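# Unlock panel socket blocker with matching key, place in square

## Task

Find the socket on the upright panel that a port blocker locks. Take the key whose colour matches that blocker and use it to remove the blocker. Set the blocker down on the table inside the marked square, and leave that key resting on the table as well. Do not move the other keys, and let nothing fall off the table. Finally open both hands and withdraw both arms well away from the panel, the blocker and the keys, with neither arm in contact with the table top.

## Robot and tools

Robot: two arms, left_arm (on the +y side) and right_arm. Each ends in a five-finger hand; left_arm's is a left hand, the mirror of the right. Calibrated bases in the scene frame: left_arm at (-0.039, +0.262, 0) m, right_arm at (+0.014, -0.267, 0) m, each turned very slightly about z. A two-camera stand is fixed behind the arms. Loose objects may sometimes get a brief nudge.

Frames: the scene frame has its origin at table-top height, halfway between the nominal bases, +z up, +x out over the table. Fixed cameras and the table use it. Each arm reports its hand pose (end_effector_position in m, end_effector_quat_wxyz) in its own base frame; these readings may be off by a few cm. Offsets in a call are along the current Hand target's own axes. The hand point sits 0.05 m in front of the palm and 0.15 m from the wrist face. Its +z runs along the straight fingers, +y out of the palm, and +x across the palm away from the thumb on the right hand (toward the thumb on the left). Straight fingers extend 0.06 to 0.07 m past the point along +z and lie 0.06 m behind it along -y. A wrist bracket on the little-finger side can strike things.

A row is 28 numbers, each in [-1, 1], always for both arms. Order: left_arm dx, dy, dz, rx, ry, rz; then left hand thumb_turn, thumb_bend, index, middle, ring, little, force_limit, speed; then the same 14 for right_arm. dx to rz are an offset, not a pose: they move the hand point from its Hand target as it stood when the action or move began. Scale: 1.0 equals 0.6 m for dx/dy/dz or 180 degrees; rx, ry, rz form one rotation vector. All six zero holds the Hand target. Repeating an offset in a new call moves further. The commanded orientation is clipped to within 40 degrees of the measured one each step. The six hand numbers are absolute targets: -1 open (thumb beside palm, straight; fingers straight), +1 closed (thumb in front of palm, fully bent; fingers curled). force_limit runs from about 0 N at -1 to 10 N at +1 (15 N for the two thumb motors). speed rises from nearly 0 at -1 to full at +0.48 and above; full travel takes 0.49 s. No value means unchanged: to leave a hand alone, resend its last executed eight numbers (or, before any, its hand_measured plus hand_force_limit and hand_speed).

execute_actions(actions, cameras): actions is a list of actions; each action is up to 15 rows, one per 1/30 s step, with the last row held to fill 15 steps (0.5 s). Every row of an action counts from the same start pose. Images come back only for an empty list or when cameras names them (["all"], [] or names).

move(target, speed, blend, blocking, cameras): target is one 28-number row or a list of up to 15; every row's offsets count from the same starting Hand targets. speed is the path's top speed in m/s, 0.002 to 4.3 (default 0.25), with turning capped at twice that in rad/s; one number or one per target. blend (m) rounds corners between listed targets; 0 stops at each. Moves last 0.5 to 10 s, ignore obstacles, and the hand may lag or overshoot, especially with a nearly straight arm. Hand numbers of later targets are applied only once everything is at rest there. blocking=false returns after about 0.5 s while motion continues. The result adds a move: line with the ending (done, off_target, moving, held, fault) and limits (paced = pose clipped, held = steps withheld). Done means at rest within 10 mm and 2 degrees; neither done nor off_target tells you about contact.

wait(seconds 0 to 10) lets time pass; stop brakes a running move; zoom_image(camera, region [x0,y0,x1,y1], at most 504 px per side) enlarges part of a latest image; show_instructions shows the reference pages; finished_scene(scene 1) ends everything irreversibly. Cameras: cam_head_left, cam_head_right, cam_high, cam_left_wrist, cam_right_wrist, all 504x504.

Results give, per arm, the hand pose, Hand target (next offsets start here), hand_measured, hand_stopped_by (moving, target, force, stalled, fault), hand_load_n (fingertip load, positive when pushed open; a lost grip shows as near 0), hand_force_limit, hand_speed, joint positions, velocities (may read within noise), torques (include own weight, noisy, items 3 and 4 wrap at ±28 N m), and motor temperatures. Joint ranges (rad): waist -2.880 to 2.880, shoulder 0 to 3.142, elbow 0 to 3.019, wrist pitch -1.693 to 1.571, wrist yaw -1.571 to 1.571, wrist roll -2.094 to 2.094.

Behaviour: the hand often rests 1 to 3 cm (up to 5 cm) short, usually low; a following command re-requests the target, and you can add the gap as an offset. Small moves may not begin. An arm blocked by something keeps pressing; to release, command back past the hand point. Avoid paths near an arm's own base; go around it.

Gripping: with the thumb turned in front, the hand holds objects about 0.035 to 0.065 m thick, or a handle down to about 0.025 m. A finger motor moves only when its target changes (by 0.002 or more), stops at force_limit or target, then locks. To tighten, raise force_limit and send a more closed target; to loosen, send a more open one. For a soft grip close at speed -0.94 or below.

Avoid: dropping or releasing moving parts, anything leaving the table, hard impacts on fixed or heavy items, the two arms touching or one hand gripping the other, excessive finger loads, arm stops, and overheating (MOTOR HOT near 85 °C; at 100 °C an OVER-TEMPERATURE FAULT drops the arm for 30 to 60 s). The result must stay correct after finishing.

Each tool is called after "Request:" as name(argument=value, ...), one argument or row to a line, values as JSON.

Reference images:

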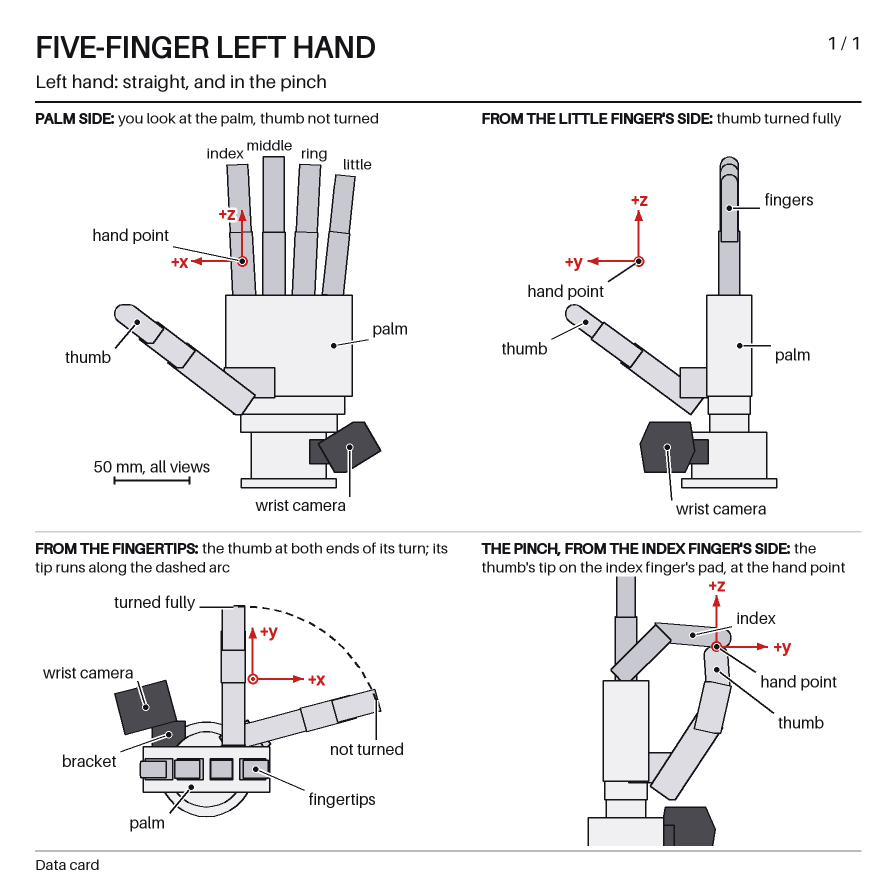

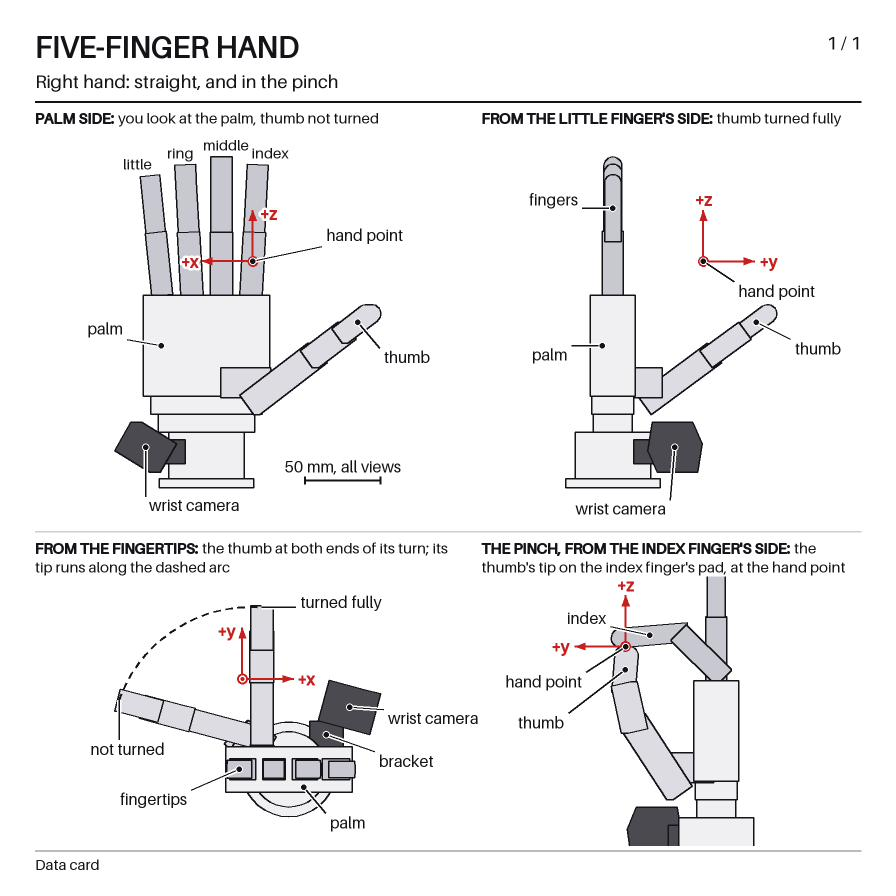

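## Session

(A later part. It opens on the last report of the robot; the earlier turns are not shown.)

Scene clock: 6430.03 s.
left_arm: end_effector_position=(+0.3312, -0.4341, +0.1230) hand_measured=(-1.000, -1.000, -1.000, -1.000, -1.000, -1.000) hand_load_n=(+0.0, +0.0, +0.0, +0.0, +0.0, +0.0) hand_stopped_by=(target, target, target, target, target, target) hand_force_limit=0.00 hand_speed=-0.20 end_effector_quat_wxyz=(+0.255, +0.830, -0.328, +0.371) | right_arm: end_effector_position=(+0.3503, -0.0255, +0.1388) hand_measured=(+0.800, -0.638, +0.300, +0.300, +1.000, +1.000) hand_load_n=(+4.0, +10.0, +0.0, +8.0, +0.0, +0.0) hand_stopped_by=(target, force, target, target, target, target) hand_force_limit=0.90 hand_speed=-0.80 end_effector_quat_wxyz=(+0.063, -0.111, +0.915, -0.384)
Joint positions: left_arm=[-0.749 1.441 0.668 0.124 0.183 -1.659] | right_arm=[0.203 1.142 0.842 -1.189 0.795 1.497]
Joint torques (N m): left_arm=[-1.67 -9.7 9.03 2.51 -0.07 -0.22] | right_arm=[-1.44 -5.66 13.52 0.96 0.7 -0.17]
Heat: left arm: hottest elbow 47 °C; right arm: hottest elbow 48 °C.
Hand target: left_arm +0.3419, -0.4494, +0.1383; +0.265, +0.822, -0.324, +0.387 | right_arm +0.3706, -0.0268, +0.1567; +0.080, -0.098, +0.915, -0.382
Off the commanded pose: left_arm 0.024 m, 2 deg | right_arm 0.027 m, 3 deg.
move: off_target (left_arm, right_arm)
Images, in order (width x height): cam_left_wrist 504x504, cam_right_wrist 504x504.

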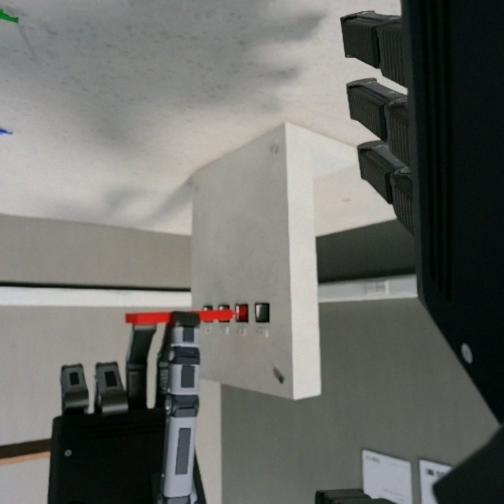

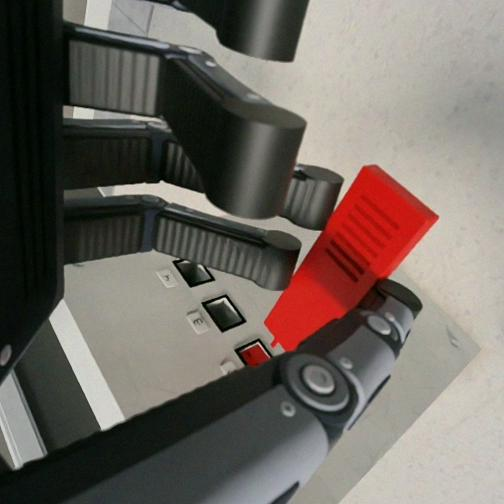

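Request:
move(
  target=[0,0,0,0,0,0,-1,-1,-1,-1,-1,-1,0,-0.2,-0.00722,-0.00215,0.01085,0.00059,-0.00013,0.00738,0.8,-0.35,0.3,0.3,1,1,0.9,-0.8],
  speed=0.04,
  cameras=["cam_left_wrist","cam_right_wrist"],
)

Request:
zoom_image(
  camera="cam_left_wrist",
  region=[120, 300, 160, 340],
)

Request:
zoom_image(
  camera="cam_left_wrist",
  region=[210, 295, 250, 335],
)

Request:
zoom_image(
  camera="cam_right_wrist",
  region=[225, 325, 285, 385],
)

Scene clock: 6488.63 s.
left_arm: end_effector_position=(+0.3312, -0.4341, +0.1230) hand_measured=(-1.000, -1.000, -1.000, -1.000, -1.000, -1.000) hand_load_n=(+0.0, -0.5, +0.0, +0.0, +0.0, +0.0) hand_stopped_by=(target, target, target, target, target, target) hand_force_limit=0.00 hand_speed=-0.20 end_effector_quat_wxyz=(+0.255, +0.830, -0.328, +0.371) | right_arm: end_effector_position=(+0.3565, -0.0293, +0.1365) hand_measured=(+0.800, -0.638, +0.300, +0.300, +1.000, +1.000) hand_load_n=(+4.0, +10.5, +0.0, +8.0, +0.0, +0.0) hand_stopped_by=(target, force, target, target, target, target) hand_force_limit=0.90 hand_speed=-0.80 end_effector_quat_wxyz=(+0.067, -0.102, +0.916, -0.383)
Joint positions: left_arm=[-0.749 1.441 0.668 0.124 0.183 -1.659] | right_arm=[0.188 1.153 0.842 -1.162 0.795 1.497]
Joint torques (N m): left_arm=[-1.67 -9.64 9.06 2.5 -0.07 -0.23] | right_arm=[-1.14 -5.3 13.5 1.33 0.71 -0.17]
Heat: left arm: hottest elbow 47 °C; right arm: hottest elbow 49 °C.
Hand target: left_arm +0.3419, -0.4494, +0.1383; +0.265, +0.822, -0.324, +0.387 | right_arm +0.3764, -0.0311, +0.1534; +0.085, -0.087, +0.916, -0.382
Off the commanded pose: left_arm 0.024 m, 2 deg | right_arm 0.026 m, 3 deg.
move: off_target (left_arm, right_arm)
Images, in order (width x height): cam_left_wrist 504x504, cam_right_wrist 504x504.

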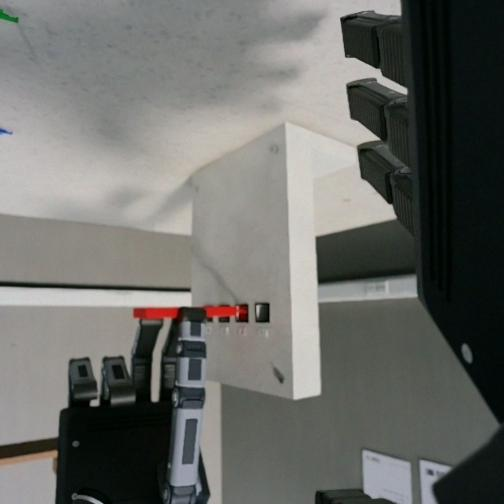

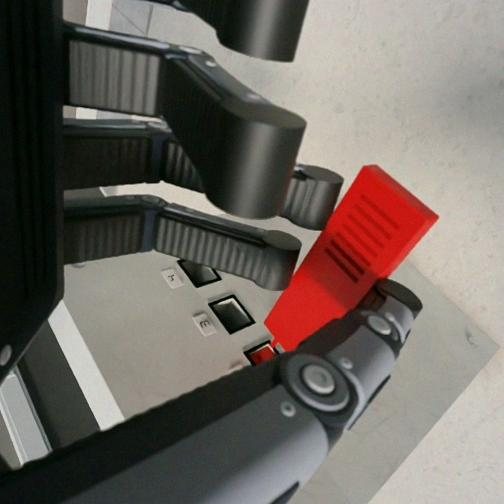

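Scaled by 12.600 from the camera's 504x504 image, which has a finer 720x720 frame.

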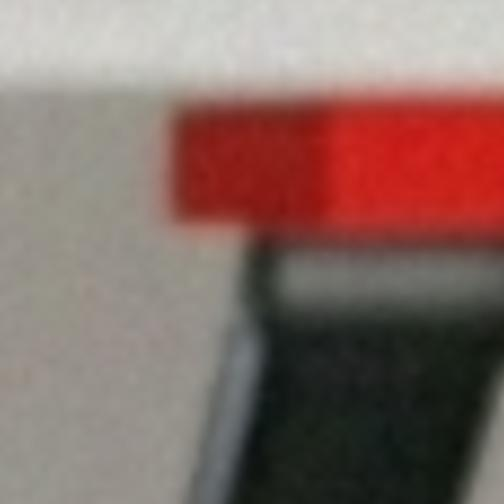

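Scaled by 12.600 from the camera's 504x504 image, which has a finer 720x720 frame.

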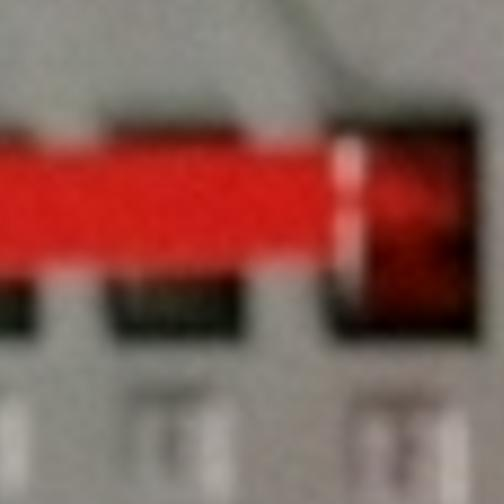

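Scaled by 8.400 from the camera's 504x504 image, which has a finer 720x720 frame.

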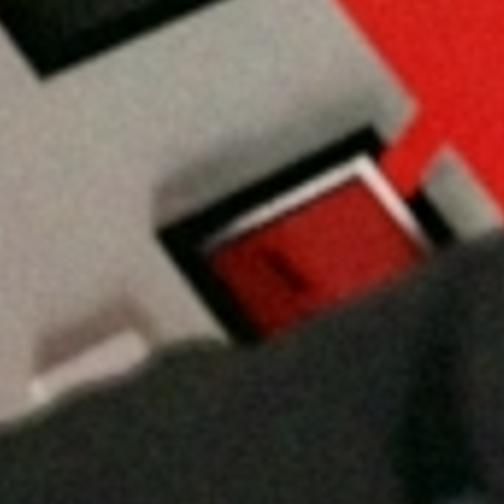

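Request:
zoom_image(
  camera="cam_left_wrist",
  region=[228, 298, 252, 322],
)

Scaled by 21.000 from the camera's 504x504 image, which has a finer 720x720 frame.

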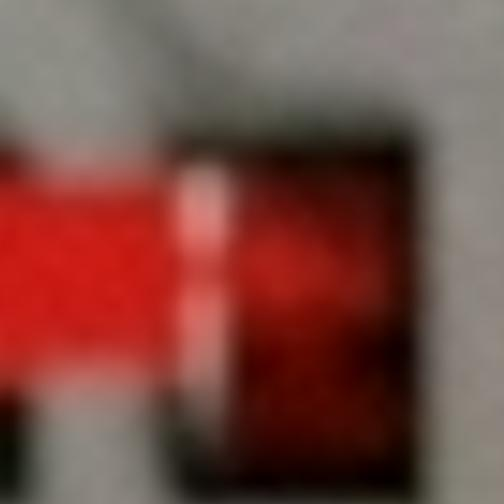

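Request:
move(
  target=[0,0,0,0,0,0,-1,-1,-1,-1,-1,-1,0,-0.2,-0.0002,-0.00863,-0.00525,0.00033,-0.0031,0.00498,0.8,-0.35,0.3,0.3,1,1,0.9,-0.8],
  speed=0.03,
  cameras=["cam_left_wrist","cam_right_wrist"],
)

Request:
zoom_image(
  camera="cam_left_wrist",
  region=[228, 298, 252, 322],
)

Request:
zoom_image(
  camera="cam_right_wrist",
  region=[240, 325, 288, 373],
)

Scene clock: 6510.93 s.
left_arm: end_effector_position=(+0.3312, -0.4341, +0.1230) hand_measured=(-1.000, -1.000, -1.000, -1.000, -1.000, -1.000) hand_load_n=(+0.0, +0.0, +0.0, +0.0, +0.0, +0.0) hand_stopped_by=(target, target, target, target, target, target) hand_force_limit=0.00 hand_speed=-0.20 end_effector_quat_wxyz=(+0.255, +0.830, -0.328, +0.371) | right_arm: end_effector_position=(+0.3565, -0.0306, +0.1365) hand_measured=(+0.800, -0.638, +0.300, +0.300, +1.000, +1.000) hand_load_n=(+4.0, +10.5, +0.0, +8.0, +0.0, +0.0) hand_stopped_by=(target, force, target, target, target, target) hand_force_limit=0.90 hand_speed=-0.80 end_effector_quat_wxyz=(+0.066, -0.100, +0.916, -0.384)
Joint positions: left_arm=[-0.749 1.441 0.668 0.124 0.183 -1.659] | right_arm=[0.184 1.153 0.842 -1.162 0.795 1.497]
Joint torques (N m): left_arm=[-1.55 -9.58 9.02 2.51 -0.07 -0.22] | right_arm=[-1.44 -6.24 13.42 1.06 0.67 -0.14]
Heat: left arm: hottest elbow 48 °C; right arm: hottest elbow 49 °C.
Hand target: left_arm +0.3419, -0.4494, +0.1383; +0.265, +0.822, -0.324, +0.387 | right_arm +0.3762, -0.0326, +0.1593; +0.092, -0.082, +0.916, -0.381
Off the commanded pose: left_arm 0.024 m, 2 deg | right_arm 0.030 m, 4 deg.
move: off_target (left_arm, right_arm)
Images, in order (width x height): cam_left_wrist 504x504, cam_right_wrist 504x504.

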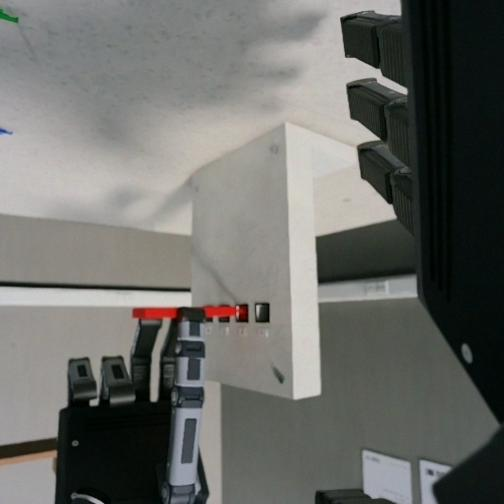

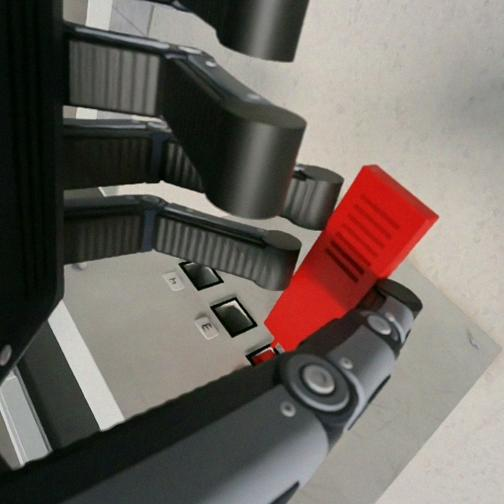

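Scaled by 21.000 from the camera's 504x504 image, which has a finer 720x720 frame.

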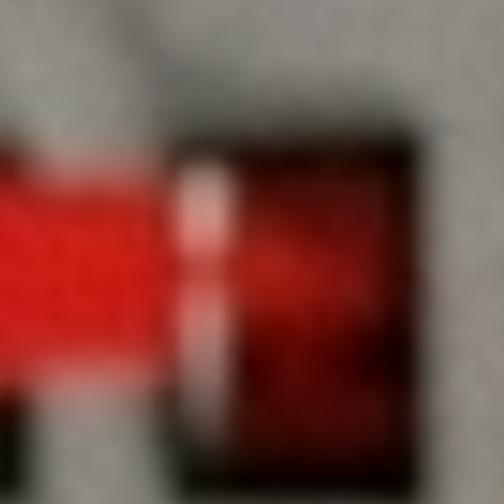

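Scaled by 10.500 from the camera's 504x504 image, which has a finer 720x720 frame.

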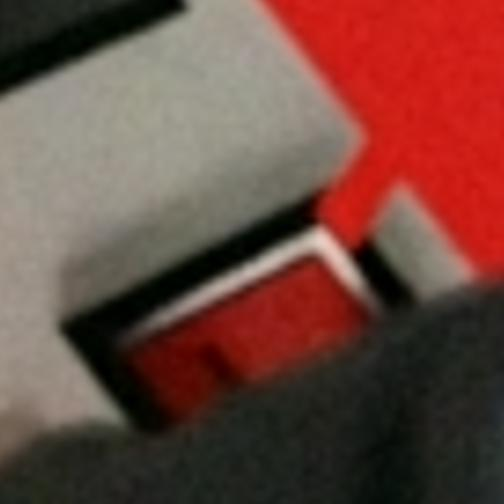

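Request:
move(
  target=[0,0,0,0,0,0,-1,-1,-1,-1,-1,-1,0,-0.2,-0.0006,-0.00407,-0.00394,0.00014,-0.00233,0.00238,0.8,-0.35,0.3,0.3,1,1,0.9,-0.8],
  speed=0.03,
  cameras=["cam_left_wrist","cam_right_wrist"],
)

Request:
zoom_image(
  camera="cam_left_wrist",
  region=[228, 298, 252, 322],
)

Request:
zoom_image(
  camera="cam_right_wrist",
  region=[240, 325, 288, 373],
)

Scene clock: 6519.07 s.
left_arm: end_effector_position=(+0.3312, -0.4341, +0.1230) hand_measured=(-1.000, -1.000, -1.000, -1.000, -1.000, -1.000) hand_load_n=(+0.0, +0.0, +0.0, +0.0, +0.0, +0.0) hand_stopped_by=(target, target, target, target, target, target) hand_force_limit=0.00 hand_speed=-0.20 end_effector_quat_wxyz=(+0.255, +0.830, -0.328, +0.371) | right_arm: end_effector_position=(+0.3565, -0.0306, +0.1366) hand_measured=(+0.800, -0.638, +0.300, +0.300, +1.000, +1.000) hand_load_n=(+4.0, +10.5, +0.0, +8.0, +0.0, +0.0) hand_stopped_by=(target, force, target, target, target, target) hand_force_limit=0.90 hand_speed=-0.80 end_effector_quat_wxyz=(+0.066, -0.100, +0.916, -0.384)
Joint positions: left_arm=[-0.749 1.441 0.668 0.124 0.183 -1.659] | right_arm=[0.184 1.153 0.842 -1.162 0.795 1.497]
Joint torques (N m): left_arm=[-1.61 -9.58 9.05 2.5 -0.07 -0.23] | right_arm=[-1.38 -7.06 13.46 1.31 0.64 -0.12]
Heat: left arm: hottest elbow 48 °C; right arm: hottest elbow 49 °C.
Hand target: left_arm +0.3419, -0.4494, +0.1383; +0.265, +0.822, -0.324, +0.387 | right_arm +0.3762, -0.0326, +0.1627; +0.097, -0.080, +0.916, -0.381
Off the commanded pose: left_arm 0.024 m, 2 deg | right_arm 0.033 m, 4 deg.
move: off_target (left_arm, right_arm)
Images, in order (width x height): cam_left_wrist 504x504, cam_right_wrist 504x504.

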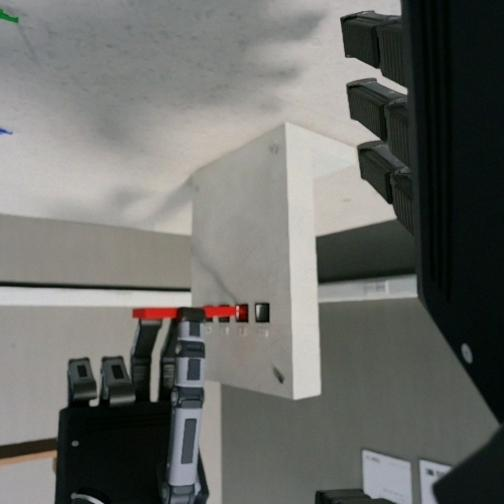

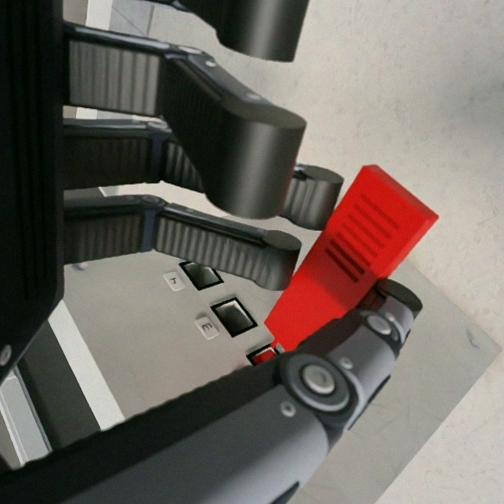

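Scaled by 21.000 from the camera's 504x504 image, which has a finer 720x720 frame.

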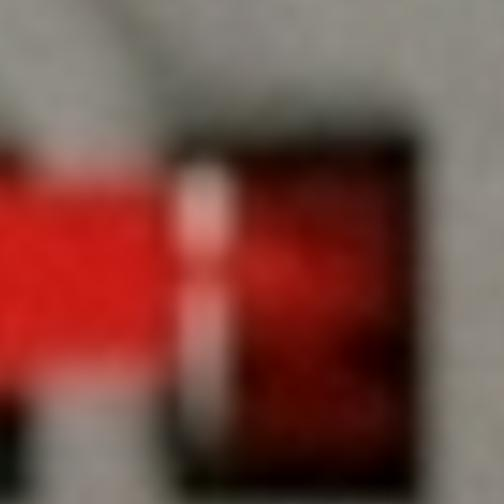

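Scaled by 10.500 from the camera's 504x504 image, which has a finer 720x720 frame.

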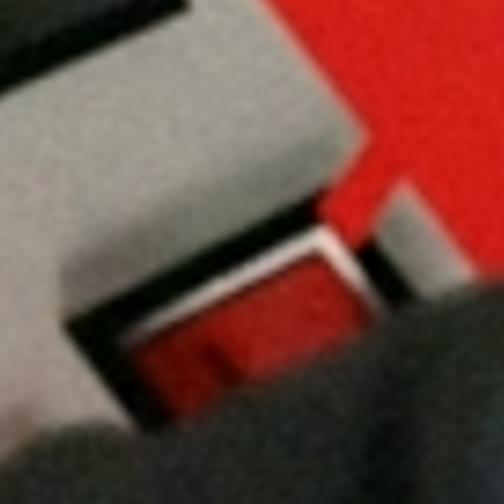

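Request:
move(
  target=[0,0,0,0,0,0,-1,-1,-1,-1,-1,-1,0,-0.2,-0.00044,-0.00271,-0.00263,0.00008,-0.00156,0.0016,0.8,-0.35,0.3,0.3,1,1,0.9,-0.8],
  speed=0.03,
  cameras=["cam_left_wrist","cam_right_wrist"],
)

Request:
zoom_image(
  camera="cam_left_wrist",
  region=[228, 298, 252, 322],
)

Request:
zoom_image(
  camera="cam_right_wrist",
  region=[240, 325, 288, 373],
)

Scene clock: 6524.97 s.
left_arm: end_effector_position=(+0.3312, -0.4341, +0.1230) hand_measured=(-1.000, -1.000, -1.000, -1.000, -1.000, -1.000) hand_load_n=(+0.0, +0.0, +0.0, +0.0, +0.0, +0.0) hand_stopped_by=(target, target, target, target, target, target) hand_force_limit=0.00 hand_speed=-0.20 end_effector_quat_wxyz=(+0.255, +0.830, -0.328, +0.371) | right_arm: end_effector_position=(+0.3565, -0.0306, +0.1386) hand_measured=(+0.800, -0.638, +0.300, +0.300, +1.000, +1.000) hand_load_n=(+4.0, +10.5, +0.0, +8.0, +0.0, +0.0) hand_stopped_by=(target, force, target, target, target, target) hand_force_limit=0.90 hand_speed=-0.80 end_effector_quat_wxyz=(+0.069, -0.098, +0.916, -0.383)
Joint positions: left_arm=[-0.749 1.441 0.668 0.124 0.183 -1.659] | right_arm=[0.184 1.147 0.842 -1.162 0.795 1.497]
Joint torques (N m): left_arm=[-1.67 -9.64 9.05 2.48 -0.07 -0.24] | right_arm=[-1.08 -7 13.49 1.5 0.67 -0.11]
Heat: left arm: hottest elbow 48 °C; right arm: hottest elbow 49 °C.
Hand target: left_arm +0.3419, -0.4494, +0.1383; +0.265, +0.822, -0.324, +0.387 | right_arm +0.3763, -0.0325, +0.1650; +0.101, -0.079, +0.916, -0.380
Off the commanded pose: left_arm 0.024 m, 2 deg | right_arm 0.033 m, 4 deg.
move: off_target (left_arm, right_arm)
Images, in order (width x height): cam_left_wrist 504x504, cam_right_wrist 504x504.

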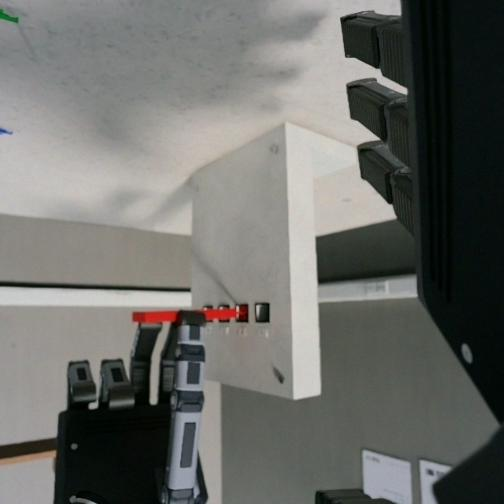

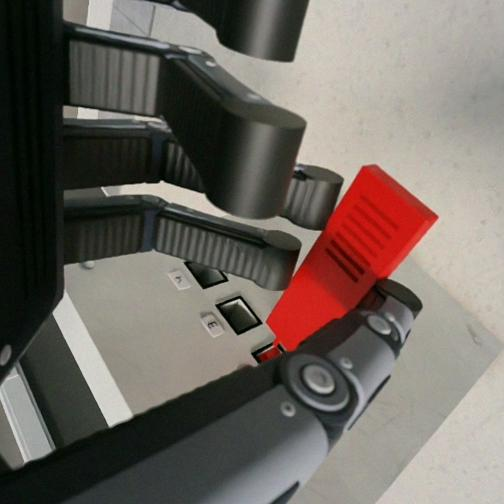

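Scaled by 21.000 from the camera's 504x504 image, which has a finer 720x720 frame.

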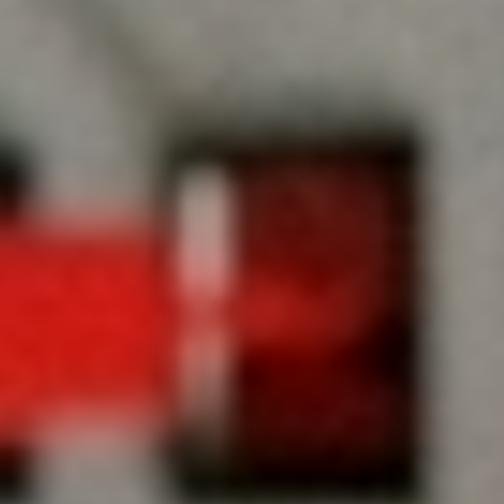

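Scaled by 10.500 from the camera's 504x504 image, which has a finer 720x720 frame.

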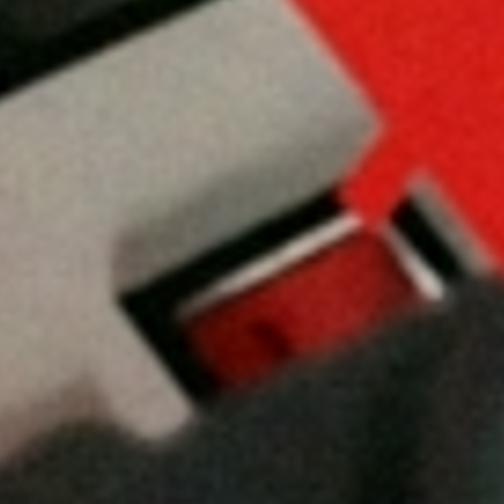

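Request:
zoom_image(
  camera="cam_left_wrist",
  region=[120, 300, 160, 340],
)

Request:
zoom_image(
  camera="cam_left_wrist",
  region=[200, 295, 240, 335],
)

Scaled by 12.600 from the camera's 504x504 image, which has a finer 720x720 frame.

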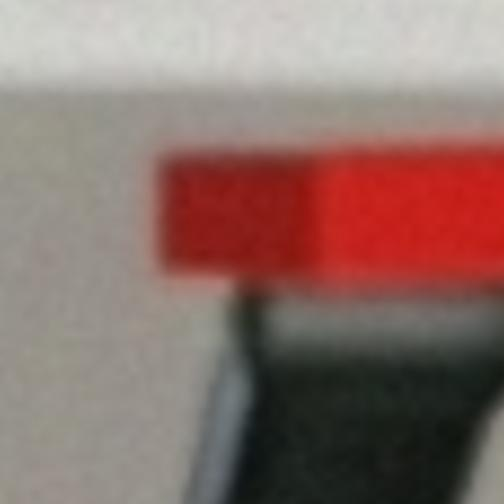

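Scaled by 12.600 from the camera's 504x504 image, which has a finer 720x720 frame.

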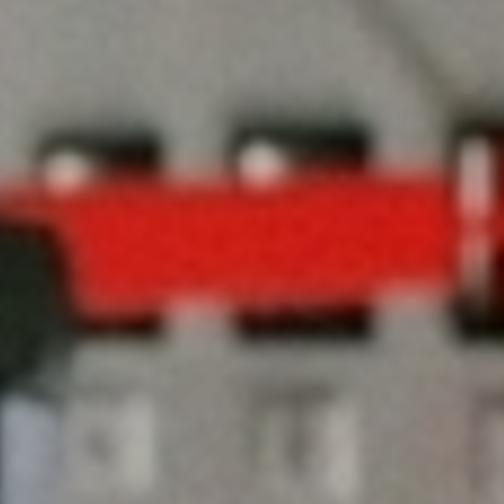

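Request:
move(
  target=[0,0,0,0,0,0,-1,-1,-1,-1,-1,-1,0,-0.2,0.03706,0.02051,0.01798,-0.00031,0.00534,-0.00545,0.8,-0.35,0.3,0.3,1,1,0.9,-0.8],
  speed=0.04,
  cameras=["cam_left_wrist","cam_right_wrist"],
)

Request:
zoom_image(
  camera="cam_left_wrist",
  region=[120, 300, 160, 340],
)

Request:
zoom_image(
  camera="cam_left_wrist",
  region=[210, 295, 250, 335],
)

Request:
zoom_image(
  camera="cam_right_wrist",
  region=[240, 325, 288, 373],
)

Scene clock: 6545.53 s.
left_arm: end_effector_position=(+0.3312, -0.4341, +0.1230) hand_measured=(-1.000, -1.000, -1.000, -1.000, -1.000, -1.000) hand_load_n=(+0.0, +0.0, +0.0, +0.0, +0.0, +0.0) hand_stopped_by=(target, target, target, target, target, target) hand_force_limit=0.00 hand_speed=-0.20 end_effector_quat_wxyz=(+0.255, +0.830, -0.328, +0.371) | right_arm: end_effector_position=(+0.3548, -0.0313, +0.1403) hand_measured=(+0.800, -0.638, +0.300, +0.300, +1.000, +1.000) hand_load_n=(+4.0, +10.0, +0.0, +8.0, +0.0, +0.0) hand_stopped_by=(target, force, target, target, target, target) hand_force_limit=0.90 hand_speed=-0.80 end_effector_quat_wxyz=(+0.081, -0.095, +0.916, -0.383)
Joint positions: left_arm=[-0.749 1.441 0.668 0.124 0.183 -1.659] | right_arm=[0.183 1.123 0.825 -1.142 0.795 1.493]
Joint torques (N m): left_arm=[-1.61 -9.64 9.05 2.51 -0.07 -0.22] | right_arm=[-1.61 -7.53 9.24 1.5 0.67 -0.11]
Heat: left arm: hottest elbow 48 °C; right arm: hottest elbow 50 °C.
Hand target: left_arm +0.3419, -0.4494, +0.1383; +0.265, +0.822, -0.324, +0.387 | right_arm +0.3566, -0.0361, +0.1459; +0.089, -0.083, +0.916, -0.382
Off the commanded pose: left_arm 0.024 m, 2 deg | right_arm 0.008 m, 2 deg.
move: off_target (left_arm)
Images, in order (width x height): cam_left_wrist 504x504, cam_right_wrist 504x504.

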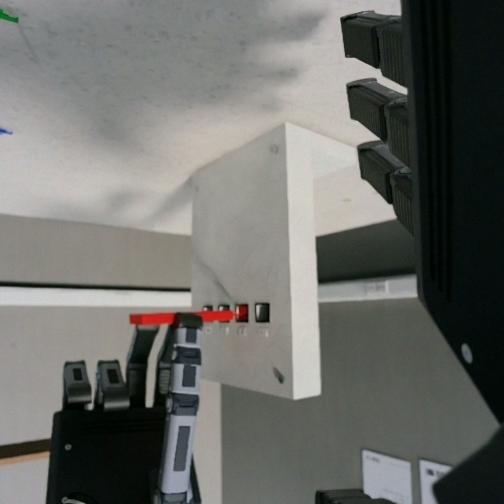

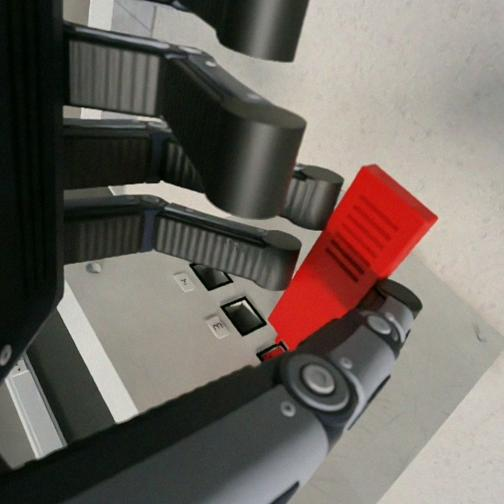

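Scaled by 12.600 from the camera's 504x504 image, which has a finer 720x720 frame.

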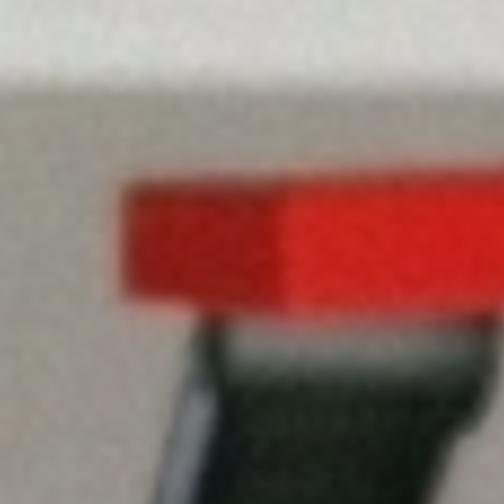

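Scaled by 12.600 from the camera's 504x504 image, which has a finer 720x720 frame.

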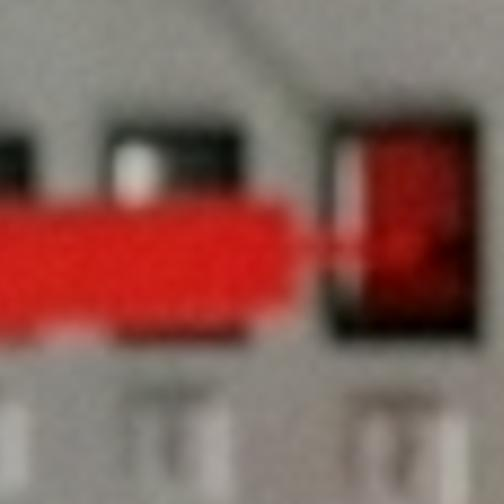

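Scaled by 10.500 from the camera's 504x504 image, which has a finer 720x720 frame.

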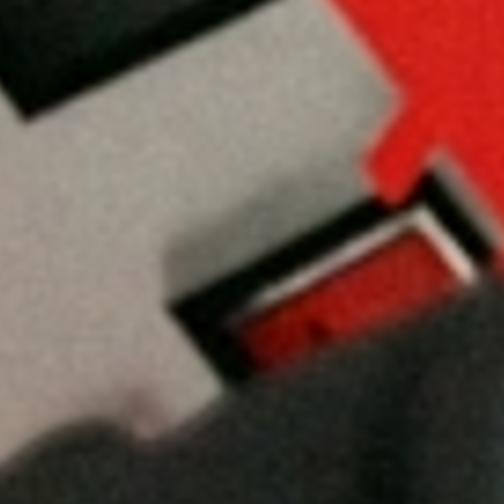

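Request:
move(
  target=[0,0,0,0,0,0,-1,-1,-1,-1,-1,-1,0,-0.2,-0.00605,0.0154,-0.01358,-0.00094,-0.01174,-0.00429,0.8,-0.35,0.3,0.3,1,1,0.9,-0.8],
  speed=0.04,
  cameras=["cam_left_wrist","cam_right_wrist"],
)

Request:
zoom_image(
  camera="cam_left_wrist",
  region=[120, 300, 160, 340],
)

Request:
zoom_image(
  camera="cam_left_wrist",
  region=[210, 295, 250, 335],
)

Request:
zoom_image(
  camera="cam_right_wrist",
  region=[240, 325, 288, 373],
)

Scene clock: 6568.13 s.
left_arm: end_effector_position=(+0.3312, -0.4341, +0.1230) hand_measured=(-1.000, -1.000, -1.000, -1.000, -1.000, -1.000) hand_load_n=(+0.0, +0.0, +0.0, +0.0, +0.0, +0.0) hand_stopped_by=(target, target, target, target, target, target) hand_force_limit=0.00 hand_speed=-0.20 end_effector_quat_wxyz=(+0.255, +0.830, -0.328, +0.371) | right_arm: end_effector_position=(+0.3549, -0.0298, +0.1401) hand_measured=(+0.800, -0.638, +0.300, +0.300, +1.000, +1.000) hand_load_n=(+4.5, +10.0, +0.0, +7.5, +0.0, +0.0) hand_stopped_by=(target, force, target, target, target, target) hand_force_limit=0.90 hand_speed=-0.80 end_effector_quat_wxyz=(+0.090, -0.093, +0.915, -0.382)
Joint positions: left_arm=[-0.749 1.441 0.668 0.124 0.183 -1.659] | right_arm=[0.188 1.111 0.813 -1.125 0.795 1.493]
Joint torques (N m): left_arm=[-1.61 -9.64 9.05 2.48 -0.08 -0.22] | right_arm=[1.55 -5.89 9.39 1.44 0.56 -0.06]
Heat: left arm: hottest elbow 48 °C; right arm: hottest elbow 47 °C.
Hand target: left_arm +0.3419, -0.4494, +0.1383; +0.265, +0.822, -0.324, +0.387 | right_arm +0.3575, -0.0233, +0.1454; +0.104, -0.097, +0.914, -0.379
Off the commanded pose: left_arm 0.024 m, 2 deg | right_arm 0.009 m, 2 deg.
move: off_target (left_arm)
Images, in order (width x height): cam_left_wrist 504x504, cam_right_wrist 504x504.

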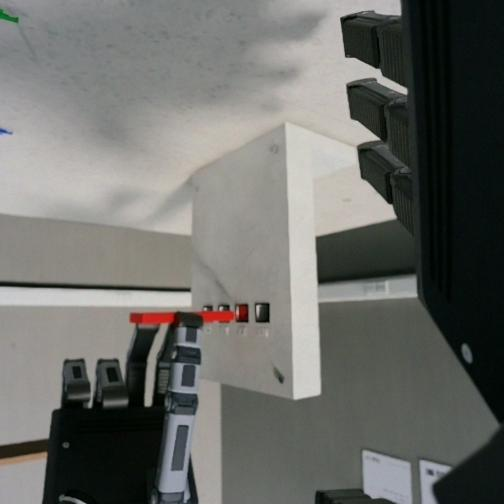

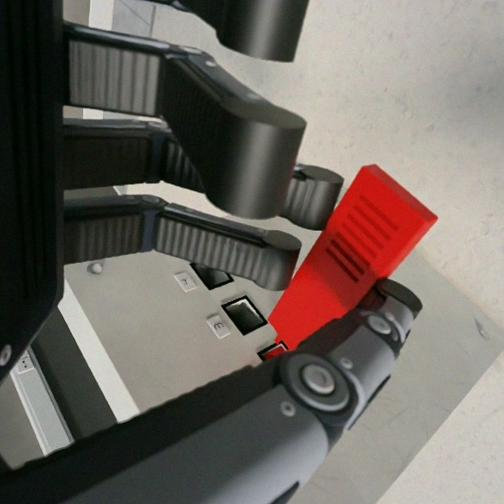

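Scaled by 12.600 from the camera's 504x504 image, which has a finer 720x720 frame.

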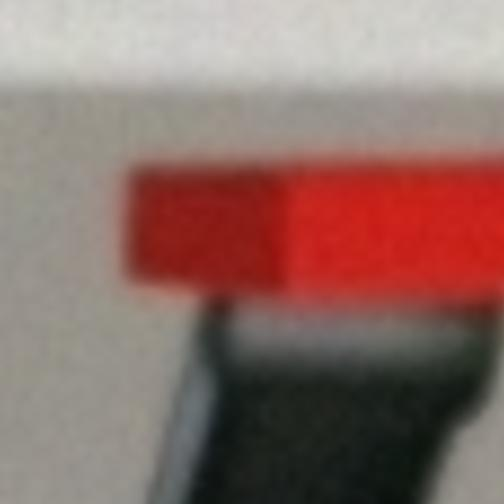

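Scaled by 12.600 from the camera's 504x504 image, which has a finer 720x720 frame.

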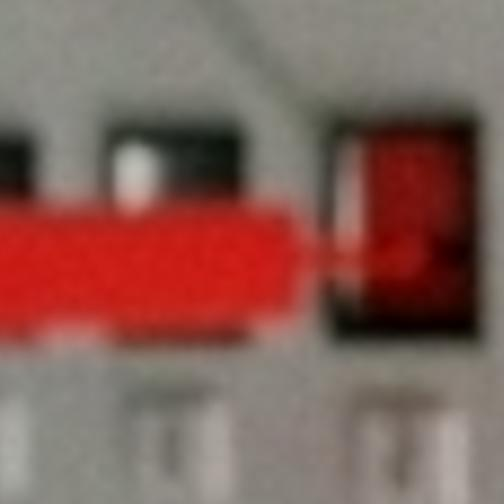

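Scaled by 10.500 from the camera's 504x504 image, which has a finer 720x720 frame.

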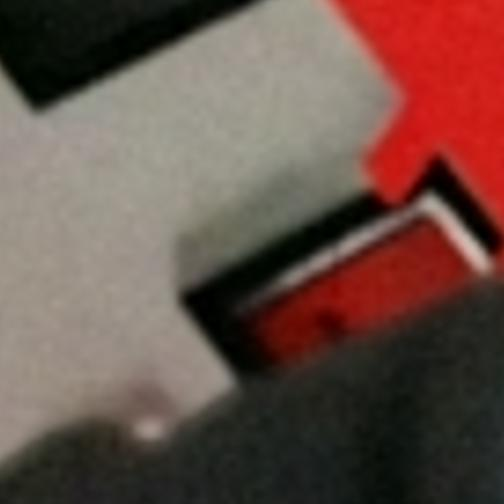

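Request:
move(
  target=[0,0,0,0,0,0,-1,-1,-1,-1,-1,-1,0,-0.2,-0.03652,-0.01555,-0.0156,0.00057,-0.00842,0.00629,0.8,-0.35,0.3,0.3,1,1,0.9,-0.8],
  speed=0.03,
  cameras=["cam_left_wrist","cam_right_wrist"],
)

Request:
zoom_image(
  camera="cam_left_wrist",
  region=[120, 300, 160, 340],
)

Request:
zoom_image(
  camera="cam_left_wrist",
  region=[210, 295, 250, 335],
)

Request:
zoom_image(
  camera="cam_right_wrist",
  region=[240, 325, 288, 373],
)

Scene clock: 6589.67 s.
left_arm: end_effector_position=(+0.3312, -0.4341, +0.1230) hand_measured=(-1.000, -1.000, -1.000, -1.000, -1.000, -1.000) hand_load_n=(+0.0, +0.0, +0.0, +0.0, +0.0, +0.0) hand_stopped_by=(target, target, target, target, target, target) hand_force_limit=0.00 hand_speed=-0.20 end_effector_quat_wxyz=(+0.255, +0.830, -0.328, +0.371) | right_arm: end_effector_position=(+0.3559, -0.0281, +0.1404) hand_measured=(+0.800, -0.638, +0.300, +0.300, +1.000, +1.000) hand_load_n=(+4.0, +10.0, +0.0, +8.0, +0.0, +0.0) hand_stopped_by=(target, force, target, target, target, target) hand_force_limit=0.90 hand_speed=-0.80 end_effector_quat_wxyz=(+0.092, -0.094, +0.915, -0.381)
Joint positions: left_arm=[-0.749 1.441 0.668 0.124 0.183 -1.659] | right_arm=[0.192 1.111 0.813 -1.121 0.795 1.493]
Joint torques (N m): left_arm=[-1.67 -9.64 9.06 2.5 -0.08 -0.23] | right_arm=[2.32 -4.42 13.85 1.1 0.58 -0.13]
Heat: left arm: hottest elbow 48 °C; right arm: hottest elbow 47 °C.
Hand target: left_arm +0.3419, -0.4494, +0.1383; +0.265, +0.822, -0.324, +0.387 | right_arm +0.3771, -0.0180, +0.1612; +0.120, -0.092, +0.914, -0.378
Off the commanded pose: left_arm 0.024 m, 2 deg | right_arm 0.031 m, 3 deg.
move: off_target (left_arm, right_arm)
Images, in order (width x height): cam_left_wrist 504x504, cam_right_wrist 504x504.

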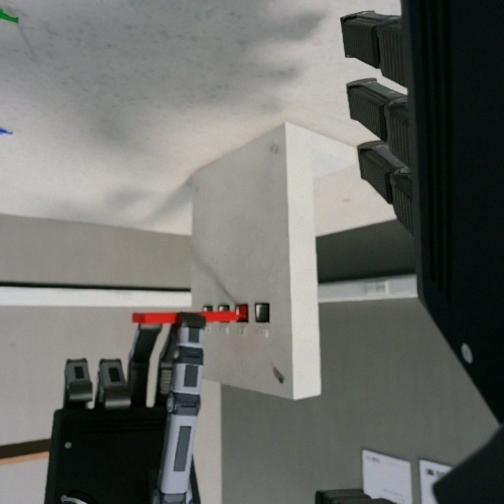

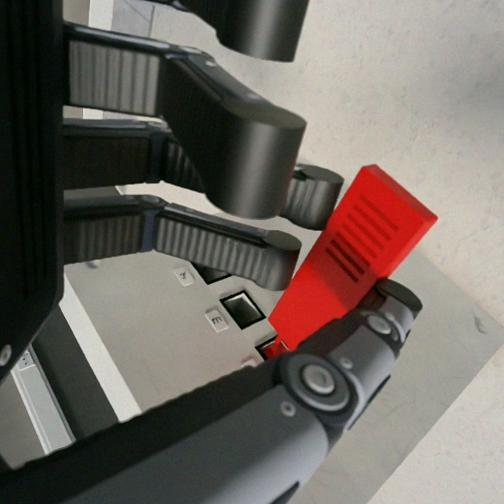

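Scaled by 12.600 from the camera's 504x504 image, which has a finer 720x720 frame.

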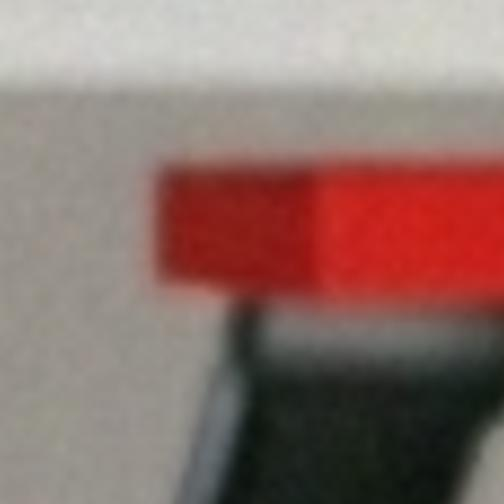

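Scaled by 12.600 from the camera's 504x504 image, which has a finer 720x720 frame.

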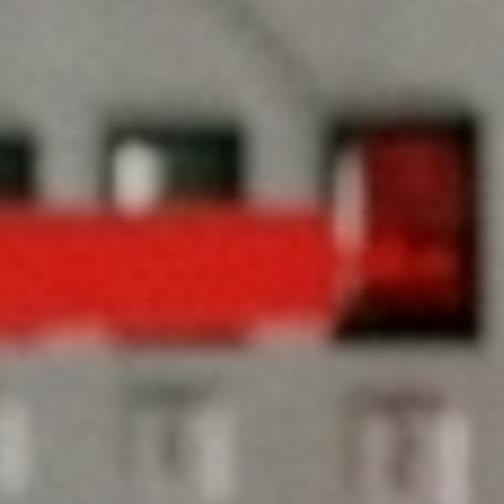

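Scaled by 10.500 from the camera's 504x504 image, which has a finer 720x720 frame.

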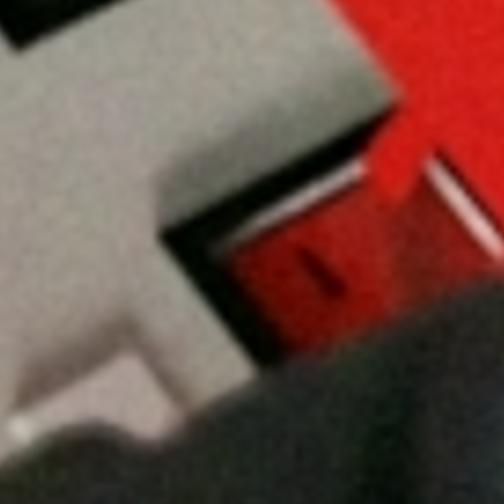

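Request:
zoom_image(
  camera="cam_left_wrist",
  region=[228, 298, 252, 322],
)

Request:
zoom_image(
  camera="cam_right_wrist",
  region=[256, 332, 286, 362],
)

Scaled by 21.000 from the camera's 504x504 image, which has a finer 720x720 frame.

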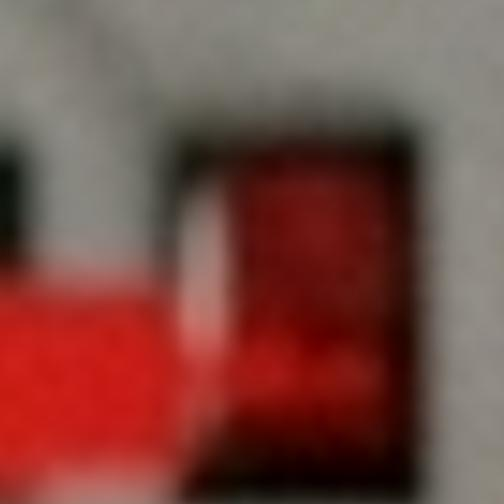

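Scaled by 16.800 from the camera's 504x504 image, which has a finer 720x720 frame.

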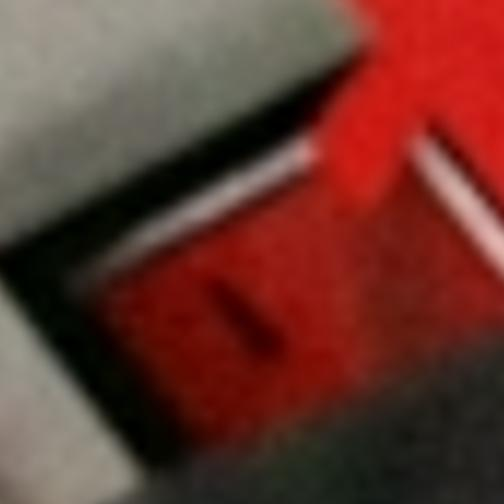

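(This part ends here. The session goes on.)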